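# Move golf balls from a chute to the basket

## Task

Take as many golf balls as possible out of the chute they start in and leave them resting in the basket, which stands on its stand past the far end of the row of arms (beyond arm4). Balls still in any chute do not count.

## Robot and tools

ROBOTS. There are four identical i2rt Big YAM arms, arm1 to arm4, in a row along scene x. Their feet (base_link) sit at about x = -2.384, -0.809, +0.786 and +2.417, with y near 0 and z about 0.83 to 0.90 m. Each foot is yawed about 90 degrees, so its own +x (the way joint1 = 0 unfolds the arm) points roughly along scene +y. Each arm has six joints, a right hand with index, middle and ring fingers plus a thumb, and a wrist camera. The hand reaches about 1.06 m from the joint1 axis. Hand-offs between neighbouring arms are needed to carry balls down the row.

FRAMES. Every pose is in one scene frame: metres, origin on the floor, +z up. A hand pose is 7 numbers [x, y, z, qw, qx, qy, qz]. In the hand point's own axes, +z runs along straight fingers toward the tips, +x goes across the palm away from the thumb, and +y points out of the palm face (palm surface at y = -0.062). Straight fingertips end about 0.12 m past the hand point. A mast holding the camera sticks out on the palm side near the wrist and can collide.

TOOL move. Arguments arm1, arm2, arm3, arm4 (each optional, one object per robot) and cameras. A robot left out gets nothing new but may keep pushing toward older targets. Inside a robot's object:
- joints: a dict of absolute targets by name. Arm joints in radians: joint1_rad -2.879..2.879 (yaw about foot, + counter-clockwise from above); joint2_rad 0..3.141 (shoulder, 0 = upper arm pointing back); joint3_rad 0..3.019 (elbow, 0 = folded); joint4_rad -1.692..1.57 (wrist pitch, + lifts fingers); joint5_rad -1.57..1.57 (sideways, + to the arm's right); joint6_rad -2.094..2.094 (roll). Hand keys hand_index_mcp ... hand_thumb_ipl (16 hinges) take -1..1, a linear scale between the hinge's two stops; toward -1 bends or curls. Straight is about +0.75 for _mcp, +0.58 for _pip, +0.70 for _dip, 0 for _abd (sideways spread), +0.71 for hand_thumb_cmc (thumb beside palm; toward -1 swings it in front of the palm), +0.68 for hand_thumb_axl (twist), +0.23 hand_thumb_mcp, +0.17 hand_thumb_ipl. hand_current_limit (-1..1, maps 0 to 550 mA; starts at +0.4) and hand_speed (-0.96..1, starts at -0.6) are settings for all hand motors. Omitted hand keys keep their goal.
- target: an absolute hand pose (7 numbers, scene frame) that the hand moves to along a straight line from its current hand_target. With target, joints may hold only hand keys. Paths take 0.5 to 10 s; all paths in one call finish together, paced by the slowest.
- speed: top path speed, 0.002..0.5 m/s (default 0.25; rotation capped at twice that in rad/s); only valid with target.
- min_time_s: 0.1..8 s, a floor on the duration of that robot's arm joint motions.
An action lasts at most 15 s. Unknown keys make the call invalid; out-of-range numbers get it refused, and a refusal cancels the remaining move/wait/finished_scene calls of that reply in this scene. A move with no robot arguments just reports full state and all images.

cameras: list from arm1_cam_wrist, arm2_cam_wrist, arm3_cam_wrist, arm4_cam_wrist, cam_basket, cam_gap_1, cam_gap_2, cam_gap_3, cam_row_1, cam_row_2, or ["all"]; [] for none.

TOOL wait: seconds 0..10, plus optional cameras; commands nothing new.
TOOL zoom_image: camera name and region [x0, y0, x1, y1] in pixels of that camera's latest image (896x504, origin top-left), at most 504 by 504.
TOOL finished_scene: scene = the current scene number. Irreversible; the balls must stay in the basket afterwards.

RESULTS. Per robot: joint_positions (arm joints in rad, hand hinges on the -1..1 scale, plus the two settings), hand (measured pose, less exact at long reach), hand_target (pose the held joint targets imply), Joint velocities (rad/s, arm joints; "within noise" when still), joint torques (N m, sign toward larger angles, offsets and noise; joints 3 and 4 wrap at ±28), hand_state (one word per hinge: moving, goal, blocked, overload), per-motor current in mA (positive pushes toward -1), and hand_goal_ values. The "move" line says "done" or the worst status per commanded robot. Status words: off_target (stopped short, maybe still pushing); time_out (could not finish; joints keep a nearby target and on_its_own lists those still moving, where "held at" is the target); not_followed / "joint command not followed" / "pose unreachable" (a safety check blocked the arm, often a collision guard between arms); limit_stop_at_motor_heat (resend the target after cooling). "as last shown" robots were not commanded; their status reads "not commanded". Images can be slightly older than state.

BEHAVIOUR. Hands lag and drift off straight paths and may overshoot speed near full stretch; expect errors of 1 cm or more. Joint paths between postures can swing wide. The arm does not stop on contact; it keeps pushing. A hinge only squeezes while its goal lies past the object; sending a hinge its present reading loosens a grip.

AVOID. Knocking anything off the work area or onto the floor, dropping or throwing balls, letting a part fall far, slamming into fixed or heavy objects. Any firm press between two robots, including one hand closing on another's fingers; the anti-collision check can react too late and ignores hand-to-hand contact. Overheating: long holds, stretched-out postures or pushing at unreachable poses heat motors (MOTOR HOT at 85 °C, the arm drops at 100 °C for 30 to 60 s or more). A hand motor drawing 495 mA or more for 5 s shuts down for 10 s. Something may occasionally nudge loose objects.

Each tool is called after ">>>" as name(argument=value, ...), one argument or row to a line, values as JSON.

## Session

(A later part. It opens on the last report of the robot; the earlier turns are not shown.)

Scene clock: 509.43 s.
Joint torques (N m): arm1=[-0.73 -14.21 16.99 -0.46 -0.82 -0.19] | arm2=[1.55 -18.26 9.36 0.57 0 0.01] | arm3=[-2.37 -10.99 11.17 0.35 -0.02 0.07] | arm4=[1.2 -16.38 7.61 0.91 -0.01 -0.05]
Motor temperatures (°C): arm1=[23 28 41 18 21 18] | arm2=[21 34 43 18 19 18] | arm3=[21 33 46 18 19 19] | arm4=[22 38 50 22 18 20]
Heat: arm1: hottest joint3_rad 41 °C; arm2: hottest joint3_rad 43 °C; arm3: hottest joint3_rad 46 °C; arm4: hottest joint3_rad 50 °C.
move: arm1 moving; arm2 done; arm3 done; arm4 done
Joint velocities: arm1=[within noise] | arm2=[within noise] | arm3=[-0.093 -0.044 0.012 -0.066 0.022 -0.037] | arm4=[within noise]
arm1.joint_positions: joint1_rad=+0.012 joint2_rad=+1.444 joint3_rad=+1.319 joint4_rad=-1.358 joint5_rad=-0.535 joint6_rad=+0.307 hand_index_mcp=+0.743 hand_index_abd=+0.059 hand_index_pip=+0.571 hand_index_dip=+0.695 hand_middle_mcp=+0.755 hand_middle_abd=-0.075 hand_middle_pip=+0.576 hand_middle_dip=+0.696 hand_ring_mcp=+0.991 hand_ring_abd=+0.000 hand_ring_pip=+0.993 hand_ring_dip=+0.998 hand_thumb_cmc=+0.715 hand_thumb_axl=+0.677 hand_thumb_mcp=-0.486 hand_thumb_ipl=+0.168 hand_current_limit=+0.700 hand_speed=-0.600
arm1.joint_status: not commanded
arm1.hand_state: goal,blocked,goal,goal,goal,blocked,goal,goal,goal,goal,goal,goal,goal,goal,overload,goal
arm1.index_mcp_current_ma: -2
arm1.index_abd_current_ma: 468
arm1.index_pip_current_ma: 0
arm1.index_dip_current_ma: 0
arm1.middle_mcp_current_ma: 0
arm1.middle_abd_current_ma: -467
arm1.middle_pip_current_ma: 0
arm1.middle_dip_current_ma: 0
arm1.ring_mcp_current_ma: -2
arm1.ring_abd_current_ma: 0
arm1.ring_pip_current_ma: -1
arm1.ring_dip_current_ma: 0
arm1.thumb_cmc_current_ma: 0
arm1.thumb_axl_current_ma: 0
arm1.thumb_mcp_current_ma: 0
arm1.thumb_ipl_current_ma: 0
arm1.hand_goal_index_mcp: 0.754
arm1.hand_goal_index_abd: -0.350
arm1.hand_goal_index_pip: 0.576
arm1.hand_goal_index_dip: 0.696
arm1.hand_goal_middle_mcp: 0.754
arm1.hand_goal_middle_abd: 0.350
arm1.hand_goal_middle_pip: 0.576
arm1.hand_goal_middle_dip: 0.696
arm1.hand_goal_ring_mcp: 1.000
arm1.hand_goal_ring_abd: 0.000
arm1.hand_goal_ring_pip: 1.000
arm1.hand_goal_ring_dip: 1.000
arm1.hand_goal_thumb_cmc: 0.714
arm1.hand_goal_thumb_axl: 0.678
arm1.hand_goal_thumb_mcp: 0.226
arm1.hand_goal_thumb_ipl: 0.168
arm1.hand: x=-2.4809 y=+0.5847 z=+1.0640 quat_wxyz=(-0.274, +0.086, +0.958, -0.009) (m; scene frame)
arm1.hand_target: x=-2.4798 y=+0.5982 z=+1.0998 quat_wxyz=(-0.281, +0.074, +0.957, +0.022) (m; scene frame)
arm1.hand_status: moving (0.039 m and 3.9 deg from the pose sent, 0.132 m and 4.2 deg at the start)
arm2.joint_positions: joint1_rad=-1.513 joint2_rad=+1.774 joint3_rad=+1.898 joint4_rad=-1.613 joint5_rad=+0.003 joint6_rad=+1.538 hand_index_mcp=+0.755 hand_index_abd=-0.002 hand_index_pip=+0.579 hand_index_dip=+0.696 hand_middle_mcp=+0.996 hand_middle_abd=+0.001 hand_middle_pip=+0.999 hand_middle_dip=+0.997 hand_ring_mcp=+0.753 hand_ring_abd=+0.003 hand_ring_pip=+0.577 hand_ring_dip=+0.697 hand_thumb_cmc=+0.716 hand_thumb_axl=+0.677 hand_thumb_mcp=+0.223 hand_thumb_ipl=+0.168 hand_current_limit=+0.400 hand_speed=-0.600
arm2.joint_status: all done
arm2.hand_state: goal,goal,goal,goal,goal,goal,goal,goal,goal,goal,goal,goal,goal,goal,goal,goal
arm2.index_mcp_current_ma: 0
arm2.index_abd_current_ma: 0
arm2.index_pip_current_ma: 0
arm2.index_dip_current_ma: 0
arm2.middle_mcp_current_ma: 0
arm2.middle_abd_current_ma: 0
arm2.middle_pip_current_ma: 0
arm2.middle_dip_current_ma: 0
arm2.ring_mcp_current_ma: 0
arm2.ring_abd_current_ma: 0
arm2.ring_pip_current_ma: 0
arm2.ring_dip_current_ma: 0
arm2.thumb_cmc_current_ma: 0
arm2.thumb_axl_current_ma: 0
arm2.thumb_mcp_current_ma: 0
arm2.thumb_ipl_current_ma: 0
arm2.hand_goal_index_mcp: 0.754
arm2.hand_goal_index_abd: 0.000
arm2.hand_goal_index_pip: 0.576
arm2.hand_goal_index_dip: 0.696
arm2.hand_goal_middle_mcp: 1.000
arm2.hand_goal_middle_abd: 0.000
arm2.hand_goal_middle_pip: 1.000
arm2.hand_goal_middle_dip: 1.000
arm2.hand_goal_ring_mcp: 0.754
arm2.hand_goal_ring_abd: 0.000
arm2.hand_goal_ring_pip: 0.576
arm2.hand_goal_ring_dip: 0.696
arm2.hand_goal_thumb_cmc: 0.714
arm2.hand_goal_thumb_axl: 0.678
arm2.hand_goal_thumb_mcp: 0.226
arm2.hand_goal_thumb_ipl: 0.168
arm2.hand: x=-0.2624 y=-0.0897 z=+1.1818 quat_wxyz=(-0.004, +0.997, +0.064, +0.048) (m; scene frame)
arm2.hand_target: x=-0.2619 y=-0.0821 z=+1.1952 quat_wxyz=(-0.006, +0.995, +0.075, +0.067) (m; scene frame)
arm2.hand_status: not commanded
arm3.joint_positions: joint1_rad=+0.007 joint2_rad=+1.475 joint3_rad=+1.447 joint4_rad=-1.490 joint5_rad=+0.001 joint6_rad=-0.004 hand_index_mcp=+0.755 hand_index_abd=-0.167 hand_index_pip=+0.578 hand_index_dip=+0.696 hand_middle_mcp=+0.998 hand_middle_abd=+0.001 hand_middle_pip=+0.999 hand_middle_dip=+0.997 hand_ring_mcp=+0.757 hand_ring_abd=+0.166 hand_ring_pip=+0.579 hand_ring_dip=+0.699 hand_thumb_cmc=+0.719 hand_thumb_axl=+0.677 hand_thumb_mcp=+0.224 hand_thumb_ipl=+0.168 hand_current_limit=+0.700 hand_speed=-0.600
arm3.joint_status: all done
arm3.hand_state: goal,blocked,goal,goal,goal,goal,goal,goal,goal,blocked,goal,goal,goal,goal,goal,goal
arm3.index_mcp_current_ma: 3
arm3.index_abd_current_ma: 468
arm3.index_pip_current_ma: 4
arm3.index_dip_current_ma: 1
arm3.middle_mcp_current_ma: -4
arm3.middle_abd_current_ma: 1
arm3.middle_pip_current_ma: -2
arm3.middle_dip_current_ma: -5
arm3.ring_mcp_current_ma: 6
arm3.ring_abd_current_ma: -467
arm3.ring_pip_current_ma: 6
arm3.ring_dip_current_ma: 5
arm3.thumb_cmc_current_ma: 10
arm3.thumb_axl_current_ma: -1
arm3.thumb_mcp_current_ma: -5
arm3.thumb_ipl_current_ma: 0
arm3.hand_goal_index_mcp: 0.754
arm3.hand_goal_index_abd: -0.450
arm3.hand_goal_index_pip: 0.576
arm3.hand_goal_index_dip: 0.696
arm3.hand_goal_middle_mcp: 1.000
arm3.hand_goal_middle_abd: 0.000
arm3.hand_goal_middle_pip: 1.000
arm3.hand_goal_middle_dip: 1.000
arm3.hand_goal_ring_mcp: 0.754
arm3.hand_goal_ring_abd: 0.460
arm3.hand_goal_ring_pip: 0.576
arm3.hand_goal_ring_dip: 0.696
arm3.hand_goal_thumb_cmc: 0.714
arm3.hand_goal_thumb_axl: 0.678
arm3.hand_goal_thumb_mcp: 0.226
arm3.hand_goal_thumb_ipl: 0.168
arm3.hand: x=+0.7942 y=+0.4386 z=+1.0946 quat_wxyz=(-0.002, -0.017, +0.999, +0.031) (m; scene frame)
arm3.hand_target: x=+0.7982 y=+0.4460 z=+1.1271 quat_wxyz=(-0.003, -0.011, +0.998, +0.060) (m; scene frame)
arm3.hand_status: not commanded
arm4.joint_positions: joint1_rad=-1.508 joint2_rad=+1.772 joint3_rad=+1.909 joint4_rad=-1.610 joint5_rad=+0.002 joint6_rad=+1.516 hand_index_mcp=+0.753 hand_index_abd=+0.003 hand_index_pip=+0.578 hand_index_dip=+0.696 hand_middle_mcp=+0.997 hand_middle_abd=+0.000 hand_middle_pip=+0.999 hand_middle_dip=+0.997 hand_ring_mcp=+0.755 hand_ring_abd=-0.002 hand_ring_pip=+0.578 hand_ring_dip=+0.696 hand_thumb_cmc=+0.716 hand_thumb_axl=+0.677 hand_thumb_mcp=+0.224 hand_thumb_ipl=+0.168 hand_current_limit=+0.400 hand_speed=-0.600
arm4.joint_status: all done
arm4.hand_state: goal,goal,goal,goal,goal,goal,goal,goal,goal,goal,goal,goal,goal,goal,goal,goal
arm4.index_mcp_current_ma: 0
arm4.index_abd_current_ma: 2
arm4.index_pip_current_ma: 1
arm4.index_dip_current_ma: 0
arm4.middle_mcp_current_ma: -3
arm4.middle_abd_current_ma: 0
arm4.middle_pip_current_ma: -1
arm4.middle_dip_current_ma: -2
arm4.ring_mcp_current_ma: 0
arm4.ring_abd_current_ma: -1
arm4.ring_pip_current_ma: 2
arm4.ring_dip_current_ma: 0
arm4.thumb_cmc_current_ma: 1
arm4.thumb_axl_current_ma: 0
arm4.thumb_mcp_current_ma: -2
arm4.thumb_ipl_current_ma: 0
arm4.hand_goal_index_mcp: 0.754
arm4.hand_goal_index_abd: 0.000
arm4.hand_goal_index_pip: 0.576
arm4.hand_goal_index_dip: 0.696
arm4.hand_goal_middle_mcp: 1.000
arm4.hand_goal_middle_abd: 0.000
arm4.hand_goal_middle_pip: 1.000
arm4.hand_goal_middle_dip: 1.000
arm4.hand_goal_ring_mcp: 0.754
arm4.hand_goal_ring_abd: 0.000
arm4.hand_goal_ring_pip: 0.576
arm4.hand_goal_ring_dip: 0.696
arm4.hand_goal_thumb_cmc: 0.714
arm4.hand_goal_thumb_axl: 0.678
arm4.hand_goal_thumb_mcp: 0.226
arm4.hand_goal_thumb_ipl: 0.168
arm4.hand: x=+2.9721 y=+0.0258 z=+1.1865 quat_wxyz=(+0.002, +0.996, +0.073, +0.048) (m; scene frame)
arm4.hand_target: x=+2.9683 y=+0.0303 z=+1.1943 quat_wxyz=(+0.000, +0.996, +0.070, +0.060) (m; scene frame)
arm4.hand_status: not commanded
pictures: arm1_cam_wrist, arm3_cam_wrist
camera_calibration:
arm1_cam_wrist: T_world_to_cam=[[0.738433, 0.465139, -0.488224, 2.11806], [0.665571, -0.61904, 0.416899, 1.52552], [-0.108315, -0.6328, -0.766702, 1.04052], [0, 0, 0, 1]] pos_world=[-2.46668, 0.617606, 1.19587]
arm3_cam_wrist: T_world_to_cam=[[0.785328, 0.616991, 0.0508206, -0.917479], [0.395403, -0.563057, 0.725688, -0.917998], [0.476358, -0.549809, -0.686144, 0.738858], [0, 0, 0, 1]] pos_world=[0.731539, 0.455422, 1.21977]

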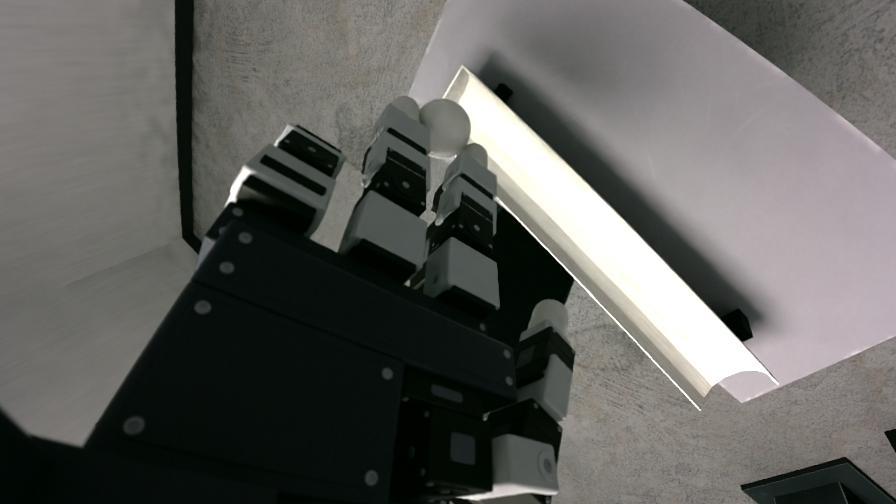

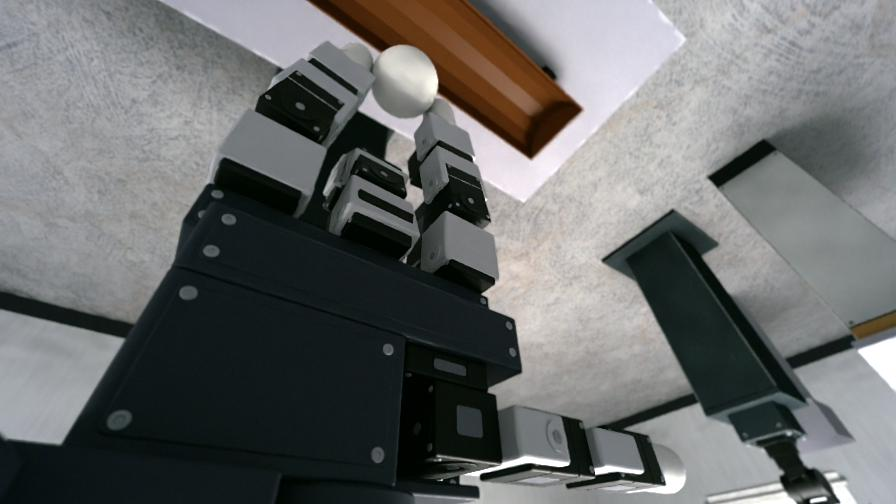

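>>> move(
  arm1={"joints":{"joint1_rad":-0.05,"joint2_rad":1.463,"joint3_rad":1.501,"joint4_rad":-1.571,"joint5_rad":-0.109,"joint6_rad":0.95},"min_time_s":3},
  arm3={"joints":{"joint1_rad":-1.5,"joint2_rad":1.75,"joint3_rad":1.9,"joint4_rad":-1.6,"joint5_rad":0,"joint6_rad":1.53},"min_time_s":5.5},
  arm4={"joints":{"joint1_rad":1.53,"joint2_rad":0.6,"joint3_rad":1.39,"joint4_rad":-1.35,"joint5_rad":0,"joint6_rad":0},"min_time_s":6.5},
  cameras=["arm1_cam_wrist","arm3_cam_wrist","cam_basket"],
)

>>> move(
  arm1={"joints":{"joint1_rad":-1.70,"joint2_rad":1.463,"joint3_rad":1.501,"joint4_rad":-1.571,"joint5_rad":-0.109,"joint6_rad":1.533,"hand_ring_mcp":-0.48,"hand_ring_pip":-0.74,"hand_ring_dip":0.7},"min_time_s":6},
  arm2={"joints":{"joint1_rad":1.53,"joint2_rad":0.6,"joint3_rad":1.39,"joint4_rad":-1.35,"joint5_rad":0,"joint6_rad":0},"min_time_s":6.5},
  arm3={"target":[1.484,-0.115,1.103,0,1,0,0.02],"speed":0.12},
  arm4={"target":[1.72,-0.03,1.07,-0.5,-0.5,0.5,0.5],"speed":0.2},
  cameras=["arm1_cam_wrist","arm4_cam_wrist"],
)

Scene clock: 520.40 s.
Joint torques (N m): arm1=[-0.67 -11.81 17.21 -0.72 -0.06 0.11] | arm2=[1.49 -18.14 9.35 0.51 0.01 0.01] | arm3=[-1.9 -13.68 11.19 0.16 -0.01 0.15] | arm4=[1.14 1.49 6.71 3.07 0.07 -0.36]
Motor temperatures (°C): arm1=[23 28 43 18 20 18] | arm2=[21 34 42 18 19 18] | arm3=[21 32 47 18 19 19] | arm4=[22 38 48 22 18 20]
Heat: arm1: hottest joint3_rad 43 °C; arm2: hottest joint3_rad 42 °C; arm3: hottest joint3_rad 47 °C; arm4: hottest joint3_rad 48 °C.
move: arm1 done; arm3 done; arm4 done
Joint velocities: within noise
arm1.joint_positions: joint1_rad=-0.043 joint2_rad=+1.450 joint3_rad=+1.433 joint4_rad=-1.558 joint5_rad=-0.111 joint6_rad=+0.937 hand_index_mcp=+0.743 hand_index_abd=+0.059 hand_index_pip=+0.571 hand_index_dip=+0.695 hand_middle_mcp=+0.755 hand_middle_abd=-0.075 hand_middle_pip=+0.576 hand_middle_dip=+0.696 hand_ring_mcp=+0.991 hand_ring_abd=+0.000 hand_ring_pip=+0.993 hand_ring_dip=+0.998 hand_thumb_cmc=+0.715 hand_thumb_axl=+0.677 hand_thumb_mcp=-0.486 hand_thumb_ipl=+0.168 hand_current_limit=+0.700 hand_speed=-0.600
arm1.joint_status: all done
arm1.hand_state: goal,blocked,goal,goal,goal,blocked,goal,goal,goal,goal,goal,goal,goal,goal,overload,goal
arm1.index_mcp_current_ma: -2
arm1.index_abd_current_ma: 468
arm1.index_pip_current_ma: 0
arm1.index_dip_current_ma: 0
arm1.middle_mcp_current_ma: 0
arm1.middle_abd_current_ma: -467
arm1.middle_pip_current_ma: 0
arm1.middle_dip_current_ma: 0
arm1.ring_mcp_current_ma: -2
arm1.ring_abd_current_ma: 0
arm1.ring_pip_current_ma: -1
arm1.ring_dip_current_ma: 0
arm1.thumb_cmc_current_ma: 0
arm1.thumb_axl_current_ma: 0
arm1.thumb_mcp_current_ma: 0
arm1.thumb_ipl_current_ma: 0
arm1.hand_goal_index_mcp: 0.754
arm1.hand_goal_index_abd: -0.350
arm1.hand_goal_index_pip: 0.576
arm1.hand_goal_index_dip: 0.696
arm1.hand_goal_middle_mcp: 0.754
arm1.hand_goal_middle_abd: 0.350
arm1.hand_goal_middle_pip: 0.576
arm1.hand_goal_middle_dip: 0.696
arm1.hand_goal_ring_mcp: 1.000
arm1.hand_goal_ring_abd: 0.000
arm1.hand_goal_ring_pip: 1.000
arm1.hand_goal_ring_dip: 1.000
arm1.hand_goal_thumb_cmc: 0.714
arm1.hand_goal_thumb_axl: 0.678
arm1.hand_goal_thumb_mcp: 0.226
arm1.hand_goal_thumb_ipl: 0.168
arm1.hand: x=-2.3396 y=+0.5350 z=+1.0869 quat_wxyz=(-0.055, +0.430, +0.901, -0.028) (m; scene frame)
arm1.hand_target: x=-2.3362 y=+0.5491 z=+1.1093 quat_wxyz=(-0.064, +0.437, +0.897, -0.009) (m; scene frame)
arm1.hand_status: not commanded
arm2: as last shown
arm3.joint_positions: joint1_rad=-1.500 joint2_rad=+1.750 joint3_rad=+1.848 joint4_rad=-1.592 joint5_rad=+0.000 joint6_rad=+1.517 hand_index_mcp=+0.754 hand_index_abd=-0.167 hand_index_pip=+0.578 hand_index_dip=+0.696 hand_middle_mcp=+0.996 hand_middle_abd=+0.001 hand_middle_pip=+0.999 hand_middle_dip=+0.997 hand_ring_mcp=+0.754 hand_ring_abd=+0.166 hand_ring_pip=+0.578 hand_ring_dip=+0.699 hand_thumb_cmc=+0.716 hand_thumb_axl=+0.677 hand_thumb_mcp=+0.224 hand_thumb_ipl=+0.168 hand_current_limit=+0.700 hand_speed=-0.600
arm3.joint_status: all done
arm3.hand_state: goal,blocked,goal,goal,goal,goal,goal,goal,goal,blocked,goal,goal,goal,goal,goal,goal
arm3.index_mcp_current_ma: 0
arm3.index_abd_current_ma: 468
arm3.index_pip_current_ma: 2
arm3.index_dip_current_ma: 1
arm3.middle_mcp_current_ma: -7
arm3.middle_abd_current_ma: 1
arm3.middle_pip_current_ma: -2
arm3.middle_dip_current_ma: -5
arm3.ring_mcp_current_ma: 0
arm3.ring_abd_current_ma: -467
arm3.ring_pip_current_ma: 3
arm3.ring_dip_current_ma: 5
arm3.thumb_cmc_current_ma: 4
arm3.thumb_axl_current_ma: -1
arm3.thumb_mcp_current_ma: -5
arm3.thumb_ipl_current_ma: 0
arm3.hand_goal_index_mcp: 0.754
arm3.hand_goal_index_abd: -0.450
arm3.hand_goal_index_pip: 0.576
arm3.hand_goal_index_dip: 0.696
arm3.hand_goal_middle_mcp: 1.000
arm3.hand_goal_middle_abd: 0.000
arm3.hand_goal_middle_pip: 1.000
arm3.hand_goal_middle_dip: 1.000
arm3.hand_goal_ring_mcp: 0.754
arm3.hand_goal_ring_abd: 0.460
arm3.hand_goal_ring_pip: 0.576
arm3.hand_goal_ring_dip: 0.696
arm3.hand_goal_thumb_cmc: 0.714
arm3.hand_goal_thumb_axl: 0.678
arm3.hand_goal_thumb_mcp: 0.226
arm3.hand_goal_thumb_ipl: 0.168
arm3.hand: x=+1.3303 y=-0.1309 z=+1.1056 quat_wxyz=(-0.006, +0.997, +0.074, +0.036) (m; scene frame)
arm3.hand_target: x=+1.3377 y=-0.1305 z=+1.1257 quat_wxyz=(-0.006, +0.996, +0.067, +0.058) (m; scene frame)
arm3.hand_status: not commanded
arm4.joint_positions: joint1_rad=+1.524 joint2_rad=+0.603 joint3_rad=+1.400 joint4_rad=-1.370 joint5_rad=-0.001 joint6_rad=+0.014 hand_index_mcp=+0.759 hand_index_abd=+0.003 hand_index_pip=+0.578 hand_index_dip=+0.696 hand_middle_mcp=+1.000 hand_middle_abd=+0.000 hand_middle_pip=+0.999 hand_middle_dip=+0.997 hand_ring_mcp=+0.759 hand_ring_abd=-0.001 hand_ring_pip=+0.578 hand_ring_dip=+0.696 hand_thumb_cmc=+0.719 hand_thumb_axl=+0.677 hand_thumb_mcp=+0.224 hand_thumb_ipl=+0.168 hand_current_limit=+0.400 hand_speed=-0.600
arm4.joint_status: all done
arm4.hand_state: goal,goal,goal,goal,goal,goal,goal,goal,goal,goal,goal,goal,goal,goal,goal,goal
arm4.index_mcp_current_ma: 5
arm4.index_abd_current_ma: 2
arm4.index_pip_current_ma: 1
arm4.index_dip_current_ma: 0
arm4.middle_mcp_current_ma: 0
arm4.middle_abd_current_ma: 0
arm4.middle_pip_current_ma: -1
arm4.middle_dip_current_ma: -2
arm4.ring_mcp_current_ma: 5
arm4.ring_abd_current_ma: -1
arm4.ring_pip_current_ma: 1
arm4.ring_dip_current_ma: 0
arm4.thumb_cmc_current_ma: 5
arm4.thumb_axl_current_ma: 0
arm4.thumb_mcp_current_ma: -2
arm4.thumb_ipl_current_ma: 0
arm4.hand_goal_index_mcp: 0.754
arm4.hand_goal_index_abd: 0.000
arm4.hand_goal_index_pip: 0.576
arm4.hand_goal_index_dip: 0.696
arm4.hand_goal_middle_mcp: 1.000
arm4.hand_goal_middle_abd: 0.000
arm4.hand_goal_middle_pip: 1.000
arm4.hand_goal_middle_dip: 1.000
arm4.hand_goal_ring_mcp: 0.754
arm4.hand_goal_ring_abd: 0.000
arm4.hand_goal_ring_pip: 0.576
arm4.hand_goal_ring_dip: 0.696
arm4.hand_goal_thumb_cmc: 0.714
arm4.hand_goal_thumb_axl: 0.678
arm4.hand_goal_thumb_mcp: 0.226
arm4.hand_goal_thumb_ipl: 0.168
arm4.hand: x=+2.1492 y=+0.0917 z=+1.5063 quat_wxyz=(-0.339, -0.610, +0.631, +0.338) (m; scene frame)
arm4.hand_target: x=+2.1472 y=+0.0890 z=+1.5073 quat_wxyz=(-0.342, -0.614, +0.622, +0.344) (m; scene frame)
arm4.hand_status: not commanded
pictures: arm1_cam_wrist, arm3_cam_wrist, cam_basket
camera_calibration:
arm1_cam_wrist: T_world_to_cam=[[0.959019, -0.234477, -0.159068, 2.58073], [-0.0434198, -0.676387, 0.735265, -0.582821], [-0.279994, -0.698227, -0.658849, 0.558091], [0, 0, 0, 1]] pos_world=[-2.34402, 0.600586, 1.20674]
arm3_cam_wrist: T_world_to_cam=[[-0.708847, -0.703934, -0.0448599, 0.932933], [-0.499948, 0.456538, 0.735952, -0.145372], [-0.497581, 0.544105, -0.675546, 1.6051], [0, 0, 0, 1]] pos_world=[1.3873, -0.150254, 1.23316]

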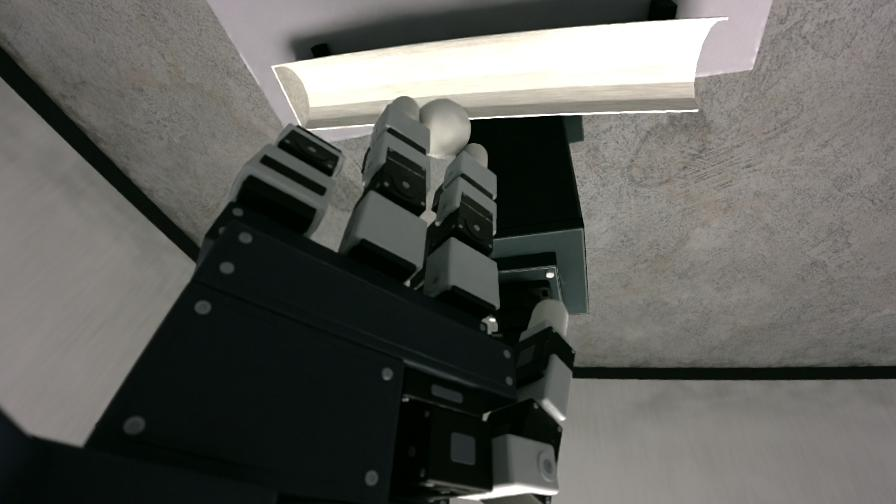

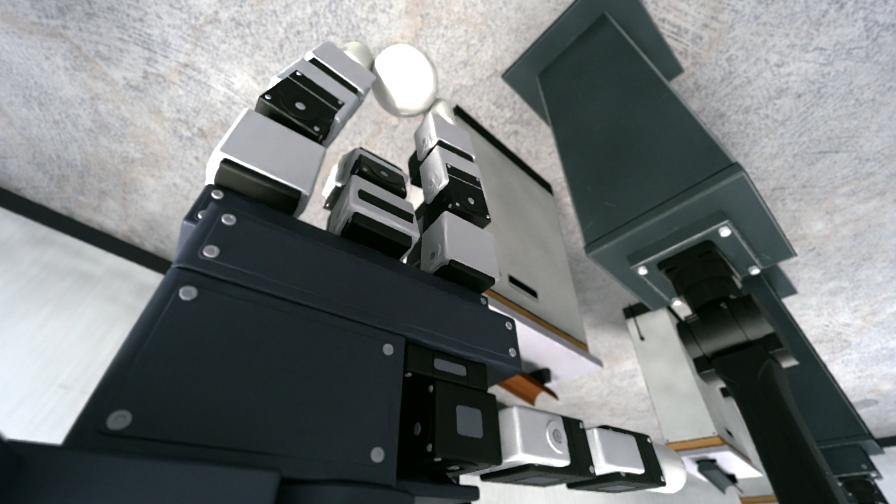

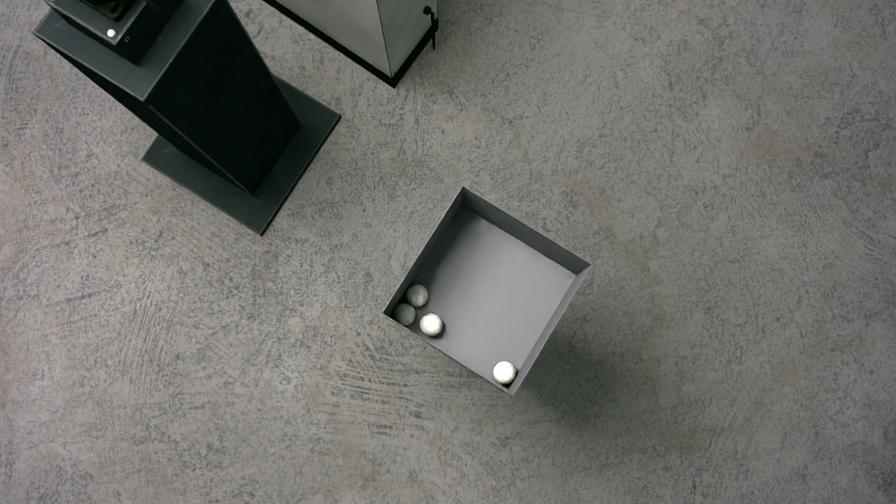

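Scene clock: 527.47 s.
Joint torques (N m): arm1=[-0.26 -12.22 17.13 -0.83 -0.04 0.13] | arm2=[1.2 -0.44 8.72 2.88 0.1 -0.03] | arm3=[-1.2 -19.08 11.11 0.44 0.11 0.15] | arm4=[1.49 -16.09 8.84 3.28 0.12 -0.39]
Motor temperatures (°C): arm1=[23 28 44 18 20 18] | arm2=[21 33 42 18 19 18] | arm3=[21 33 47 18 19 19] | arm4=[22 37 48 22 18 20]
Heat: arm1: hottest joint3_rad 44 °C; arm2: hottest joint3_rad 42 °C; arm3: hottest joint3_rad 47 °C; arm4: hottest joint3_rad 48 °C.
move: arm1 done; arm2 done; arm3 off_target; arm4 off_target
Joint velocities: within noise
arm1.joint_positions: joint1_rad=-1.701 joint2_rad=+1.451 joint3_rad=+1.433 joint4_rad=-1.558 joint5_rad=-0.109 joint6_rad=+1.521 hand_index_mcp=+0.743 hand_index_abd=+0.059 hand_index_pip=+0.571 hand_index_dip=+0.695 hand_middle_mcp=+0.755 hand_middle_abd=-0.075 hand_middle_pip=+0.576 hand_middle_dip=+0.696 hand_ring_mcp=-0.464 hand_ring_abd=+0.000 hand_ring_pip=-0.736 hand_ring_dip=+0.703 hand_thumb_cmc=+0.715 hand_thumb_axl=+0.677 hand_thumb_mcp=-0.486 hand_thumb_ipl=+0.168 hand_current_limit=+0.700 hand_speed=-0.600
arm1.joint_status: all done
arm1.hand_state: goal,blocked,goal,goal,goal,blocked,goal,goal,goal,goal,goal,goal,goal,goal,overload,goal
arm1.index_mcp_current_ma: -2
arm1.index_abd_current_ma: 467
arm1.index_pip_current_ma: 0
arm1.index_dip_current_ma: 0
arm1.middle_mcp_current_ma: 0
arm1.middle_abd_current_ma: -467
arm1.middle_pip_current_ma: 0
arm1.middle_dip_current_ma: 0
arm1.ring_mcp_current_ma: 5
arm1.ring_abd_current_ma: 0
arm1.ring_pip_current_ma: 0
arm1.ring_dip_current_ma: 0
arm1.thumb_cmc_current_ma: 0
arm1.thumb_axl_current_ma: 0
arm1.thumb_mcp_current_ma: 0
arm1.thumb_ipl_current_ma: 0
arm1.hand_goal_index_mcp: 0.754
arm1.hand_goal_index_abd: -0.350
arm1.hand_goal_index_pip: 0.576
arm1.hand_goal_index_dip: 0.696
arm1.hand_goal_middle_mcp: 0.754
arm1.hand_goal_middle_abd: 0.350
arm1.hand_goal_middle_pip: 0.576
arm1.hand_goal_middle_dip: 0.696
arm1.hand_goal_ring_mcp: -0.480
arm1.hand_goal_ring_abd: 0.000
arm1.hand_goal_ring_pip: -0.740
arm1.hand_goal_ring_dip: 0.700
arm1.hand_goal_thumb_cmc: 0.714
arm1.hand_goal_thumb_axl: 0.678
arm1.hand_goal_thumb_mcp: 0.226
arm1.hand_goal_thumb_ipl: 0.168
arm1.hand: x=-1.9777 y=-0.0068 z=+1.0778 quat_wxyz=(-0.058, +0.998, +0.005, -0.007) (m; scene frame)
arm1.hand_target: x=-1.9631 y=-0.0072 z=+1.0980 quat_wxyz=(-0.057, +0.998, +0.000, +0.014) (m; scene frame)
arm1.hand_status: not commanded
arm2.joint_positions: joint1_rad=+1.520 joint2_rad=+0.605 joint3_rad=+1.388 joint4_rad=-1.373 joint5_rad=+0.001 joint6_rad=+0.009 hand_index_mcp=+0.759 hand_index_abd=-0.002 hand_index_pip=+0.578 hand_index_dip=+0.696 hand_middle_mcp=+1.000 hand_middle_abd=+0.001 hand_middle_pip=+0.999 hand_middle_dip=+0.997 hand_ring_mcp=+0.759 hand_ring_abd=+0.003 hand_ring_pip=+0.577 hand_ring_dip=+0.697 hand_thumb_cmc=+0.719 hand_thumb_axl=+0.677 hand_thumb_mcp=+0.223 hand_thumb_ipl=+0.168 hand_current_limit=+0.400 hand_speed=-0.600
arm2.joint_status: all done
arm2.hand_state: goal,goal,goal,goal,goal,goal,goal,goal,goal,goal,goal,goal,goal,goal,goal,goal
arm2.index_mcp_current_ma: 0
arm2.index_abd_current_ma: 0
arm2.index_pip_current_ma: 0
arm2.index_dip_current_ma: 0
arm2.middle_mcp_current_ma: 0
arm2.middle_abd_current_ma: 0
arm2.middle_pip_current_ma: 0
arm2.middle_dip_current_ma: 0
arm2.ring_mcp_current_ma: 0
arm2.ring_abd_current_ma: 0
arm2.ring_pip_current_ma: 0
arm2.ring_dip_current_ma: 0
arm2.thumb_cmc_current_ma: 0
arm2.thumb_axl_current_ma: 0
arm2.thumb_mcp_current_ma: 0
arm2.thumb_ipl_current_ma: 0
arm2.hand_goal_index_mcp: 0.754
arm2.hand_goal_index_abd: 0.000
arm2.hand_goal_index_pip: 0.576
arm2.hand_goal_index_dip: 0.696
arm2.hand_goal_middle_mcp: 1.000
arm2.hand_goal_middle_abd: 0.000
arm2.hand_goal_middle_pip: 1.000
arm2.hand_goal_middle_dip: 1.000
arm2.hand_goal_ring_mcp: 0.754
arm2.hand_goal_ring_abd: 0.000
arm2.hand_goal_ring_pip: 0.576
arm2.hand_goal_ring_dip: 0.696
arm2.hand_goal_thumb_cmc: 0.714
arm2.hand_goal_thumb_axl: 0.678
arm2.hand_goal_thumb_mcp: 0.226
arm2.hand_goal_thumb_ipl: 0.168
arm2.hand: x=-1.0890 y=-0.0307 z=+1.4889 quat_wxyz=(-0.325, -0.620, +0.631, +0.333) (m; scene frame)
arm2.hand_target: x=-1.0879 y=-0.0343 z=+1.4972 quat_wxyz=(-0.335, -0.621, +0.620, +0.341) (m; scene frame)
arm2.hand_status: not commanded
arm3.joint_positions: joint1_rad=-1.500 joint2_rad=+2.223 joint3_rad=+2.514 joint4_rad=-1.694 joint5_rad=+0.038 joint6_rad=+1.618 hand_index_mcp=+0.754 hand_index_abd=-0.167 hand_index_pip=+0.578 hand_index_dip=+0.696 hand_middle_mcp=+0.996 hand_middle_abd=+0.001 hand_middle_pip=+0.999 hand_middle_dip=+0.997 hand_ring_mcp=+0.754 hand_ring_abd=+0.166 hand_ring_pip=+0.578 hand_ring_dip=+0.699 hand_thumb_cmc=+0.716 hand_thumb_axl=+0.677 hand_thumb_mcp=+0.224 hand_thumb_ipl=+0.168 hand_current_limit=+0.700 hand_speed=-0.600
arm3.joint_status: not commanded
arm3.hand_state: goal,blocked,goal,goal,goal,goal,goal,goal,goal,blocked,goal,goal,goal,goal,goal,goal
arm3.index_mcp_current_ma: 0
arm3.index_abd_current_ma: 468
arm3.index_pip_current_ma: 2
arm3.index_dip_current_ma: 1
arm3.middle_mcp_current_ma: -7
arm3.middle_abd_current_ma: 1
arm3.middle_pip_current_ma: -2
arm3.middle_dip_current_ma: -5
arm3.ring_mcp_current_ma: 0
arm3.ring_abd_current_ma: -467
arm3.ring_pip_current_ma: 3
arm3.ring_dip_current_ma: 5
arm3.thumb_cmc_current_ma: 3
arm3.thumb_axl_current_ma: -1
arm3.thumb_mcp_current_ma: -6
arm3.thumb_ipl_current_ma: 0
arm3.hand_goal_index_mcp: 0.754
arm3.hand_goal_index_abd: -0.450
arm3.hand_goal_index_pip: 0.576
arm3.hand_goal_index_dip: 0.696
arm3.hand_goal_middle_mcp: 1.000
arm3.hand_goal_middle_abd: 0.000
arm3.hand_goal_middle_pip: 1.000
arm3.hand_goal_middle_dip: 1.000
arm3.hand_goal_ring_mcp: 0.754
arm3.hand_goal_ring_abd: 0.460
arm3.hand_goal_ring_pip: 0.576
arm3.hand_goal_ring_dip: 0.696
arm3.hand_goal_thumb_cmc: 0.714
arm3.hand_goal_thumb_axl: 0.678
arm3.hand_goal_thumb_mcp: 0.226
arm3.hand_goal_thumb_ipl: 0.168
arm3.hand: x=+1.4789 y=-0.1210 z=+1.0794 quat_wxyz=(+0.009, +0.996, +0.021, +0.082) (m; scene frame)
arm3.hand_target: x=+1.4824 y=-0.1153 z=+1.1022 quat_wxyz=(+0.006, +0.994, +0.018, +0.107) (m; scene frame)
arm3.hand_status: off_target (0.025 m and 7.6 deg from the pose sent, 0.155 m and 8.7 deg at the start; a joint's target at an end of its range on 101 of 139 steps)
arm4.joint_positions: joint1_rad=+1.748 joint2_rad=+2.110 joint3_rad=+0.999 joint4_rad=+1.035 joint5_rad=+0.213 joint6_rad=+0.012 hand_index_mcp=+0.763 hand_index_abd=+0.002 hand_index_pip=+0.578 hand_index_dip=+0.696 hand_middle_mcp=+1.000 hand_middle_abd=+0.000 hand_middle_pip=+0.999 hand_middle_dip=+0.997 hand_ring_mcp=+0.763 hand_ring_abd=-0.001 hand_ring_pip=+0.578 hand_ring_dip=+0.696 hand_thumb_cmc=+0.721 hand_thumb_axl=+0.677 hand_thumb_mcp=+0.224 hand_thumb_ipl=+0.168 hand_current_limit=+0.400 hand_speed=-0.600
arm4.joint_status: not commanded
arm4.hand_state: goal,goal,goal,goal,goal,goal,goal,goal,goal,goal,goal,goal,goal,goal,goal,goal
arm4.index_mcp_current_ma: 11
arm4.index_abd_current_ma: 1
arm4.index_pip_current_ma: 1
arm4.index_dip_current_ma: 0
arm4.middle_mcp_current_ma: 0
arm4.middle_abd_current_ma: 0
arm4.middle_pip_current_ma: -1
arm4.middle_dip_current_ma: -2
arm4.ring_mcp_current_ma: 12
arm4.ring_abd_current_ma: -1
arm4.ring_pip_current_ma: 1
arm4.ring_dip_current_ma: 0
arm4.thumb_cmc_current_ma: 8
arm4.thumb_axl_current_ma: 0
arm4.thumb_mcp_current_ma: -2
arm4.thumb_ipl_current_ma: 0
arm4.hand_goal_index_mcp: 0.754
arm4.hand_goal_index_abd: 0.000
arm4.hand_goal_index_pip: 0.576
arm4.hand_goal_index_dip: 0.696
arm4.hand_goal_middle_mcp: 1.000
arm4.hand_goal_middle_abd: 0.000
arm4.hand_goal_middle_pip: 1.000
arm4.hand_goal_middle_dip: 1.000
arm4.hand_goal_ring_mcp: 0.754
arm4.hand_goal_ring_abd: 0.000
arm4.hand_goal_ring_pip: 0.576
arm4.hand_goal_ring_dip: 0.696
arm4.hand_goal_thumb_cmc: 0.714
arm4.hand_goal_thumb_axl: 0.678
arm4.hand_goal_thumb_mcp: 0.226
arm4.hand_goal_thumb_ipl: 0.168
arm4.hand: x=+1.7312 y=-0.0207 z=+1.0411 quat_wxyz=(-0.480, -0.516, +0.519, +0.484) (m; scene frame)
arm4.hand_target: x=+1.7219 y=-0.0296 z=+1.0699 quat_wxyz=(-0.500, -0.500, +0.500, +0.500) (m; scene frame)
arm4.hand_status: off_target (0.032 m and 4.1 deg from the pose sent, 0.624 m and 32.8 deg at the start)
pictures: arm1_cam_wrist, arm4_cam_wrist
camera_calibration:
arm1_cam_wrist: T_world_to_cam=[[-0.788245, -0.607188, -0.0999678, -1.41671], [-0.437467, 0.438676, 0.784975, -1.75223], [-0.432773, 0.662485, -0.611409, -0.0689446], [0, 0, 0, 1]] pos_world=[-1.91309, -0.0458692, 1.19168]
arm4_cam_wrist: T_world_to_cam=[[-0.0106074, 0.789057, 0.614228, -0.57354], [0.770568, 0.397923, -0.497877, -0.858106], [-0.637269, 0.468024, -0.612243, 1.87698], [0, 0, 0, 1]] pos_world=[1.85129, -0.0844551, 1.07422]

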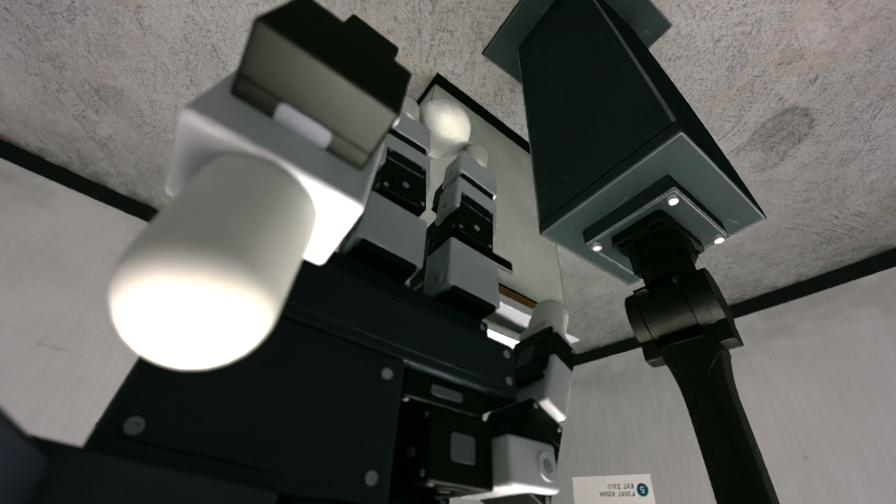

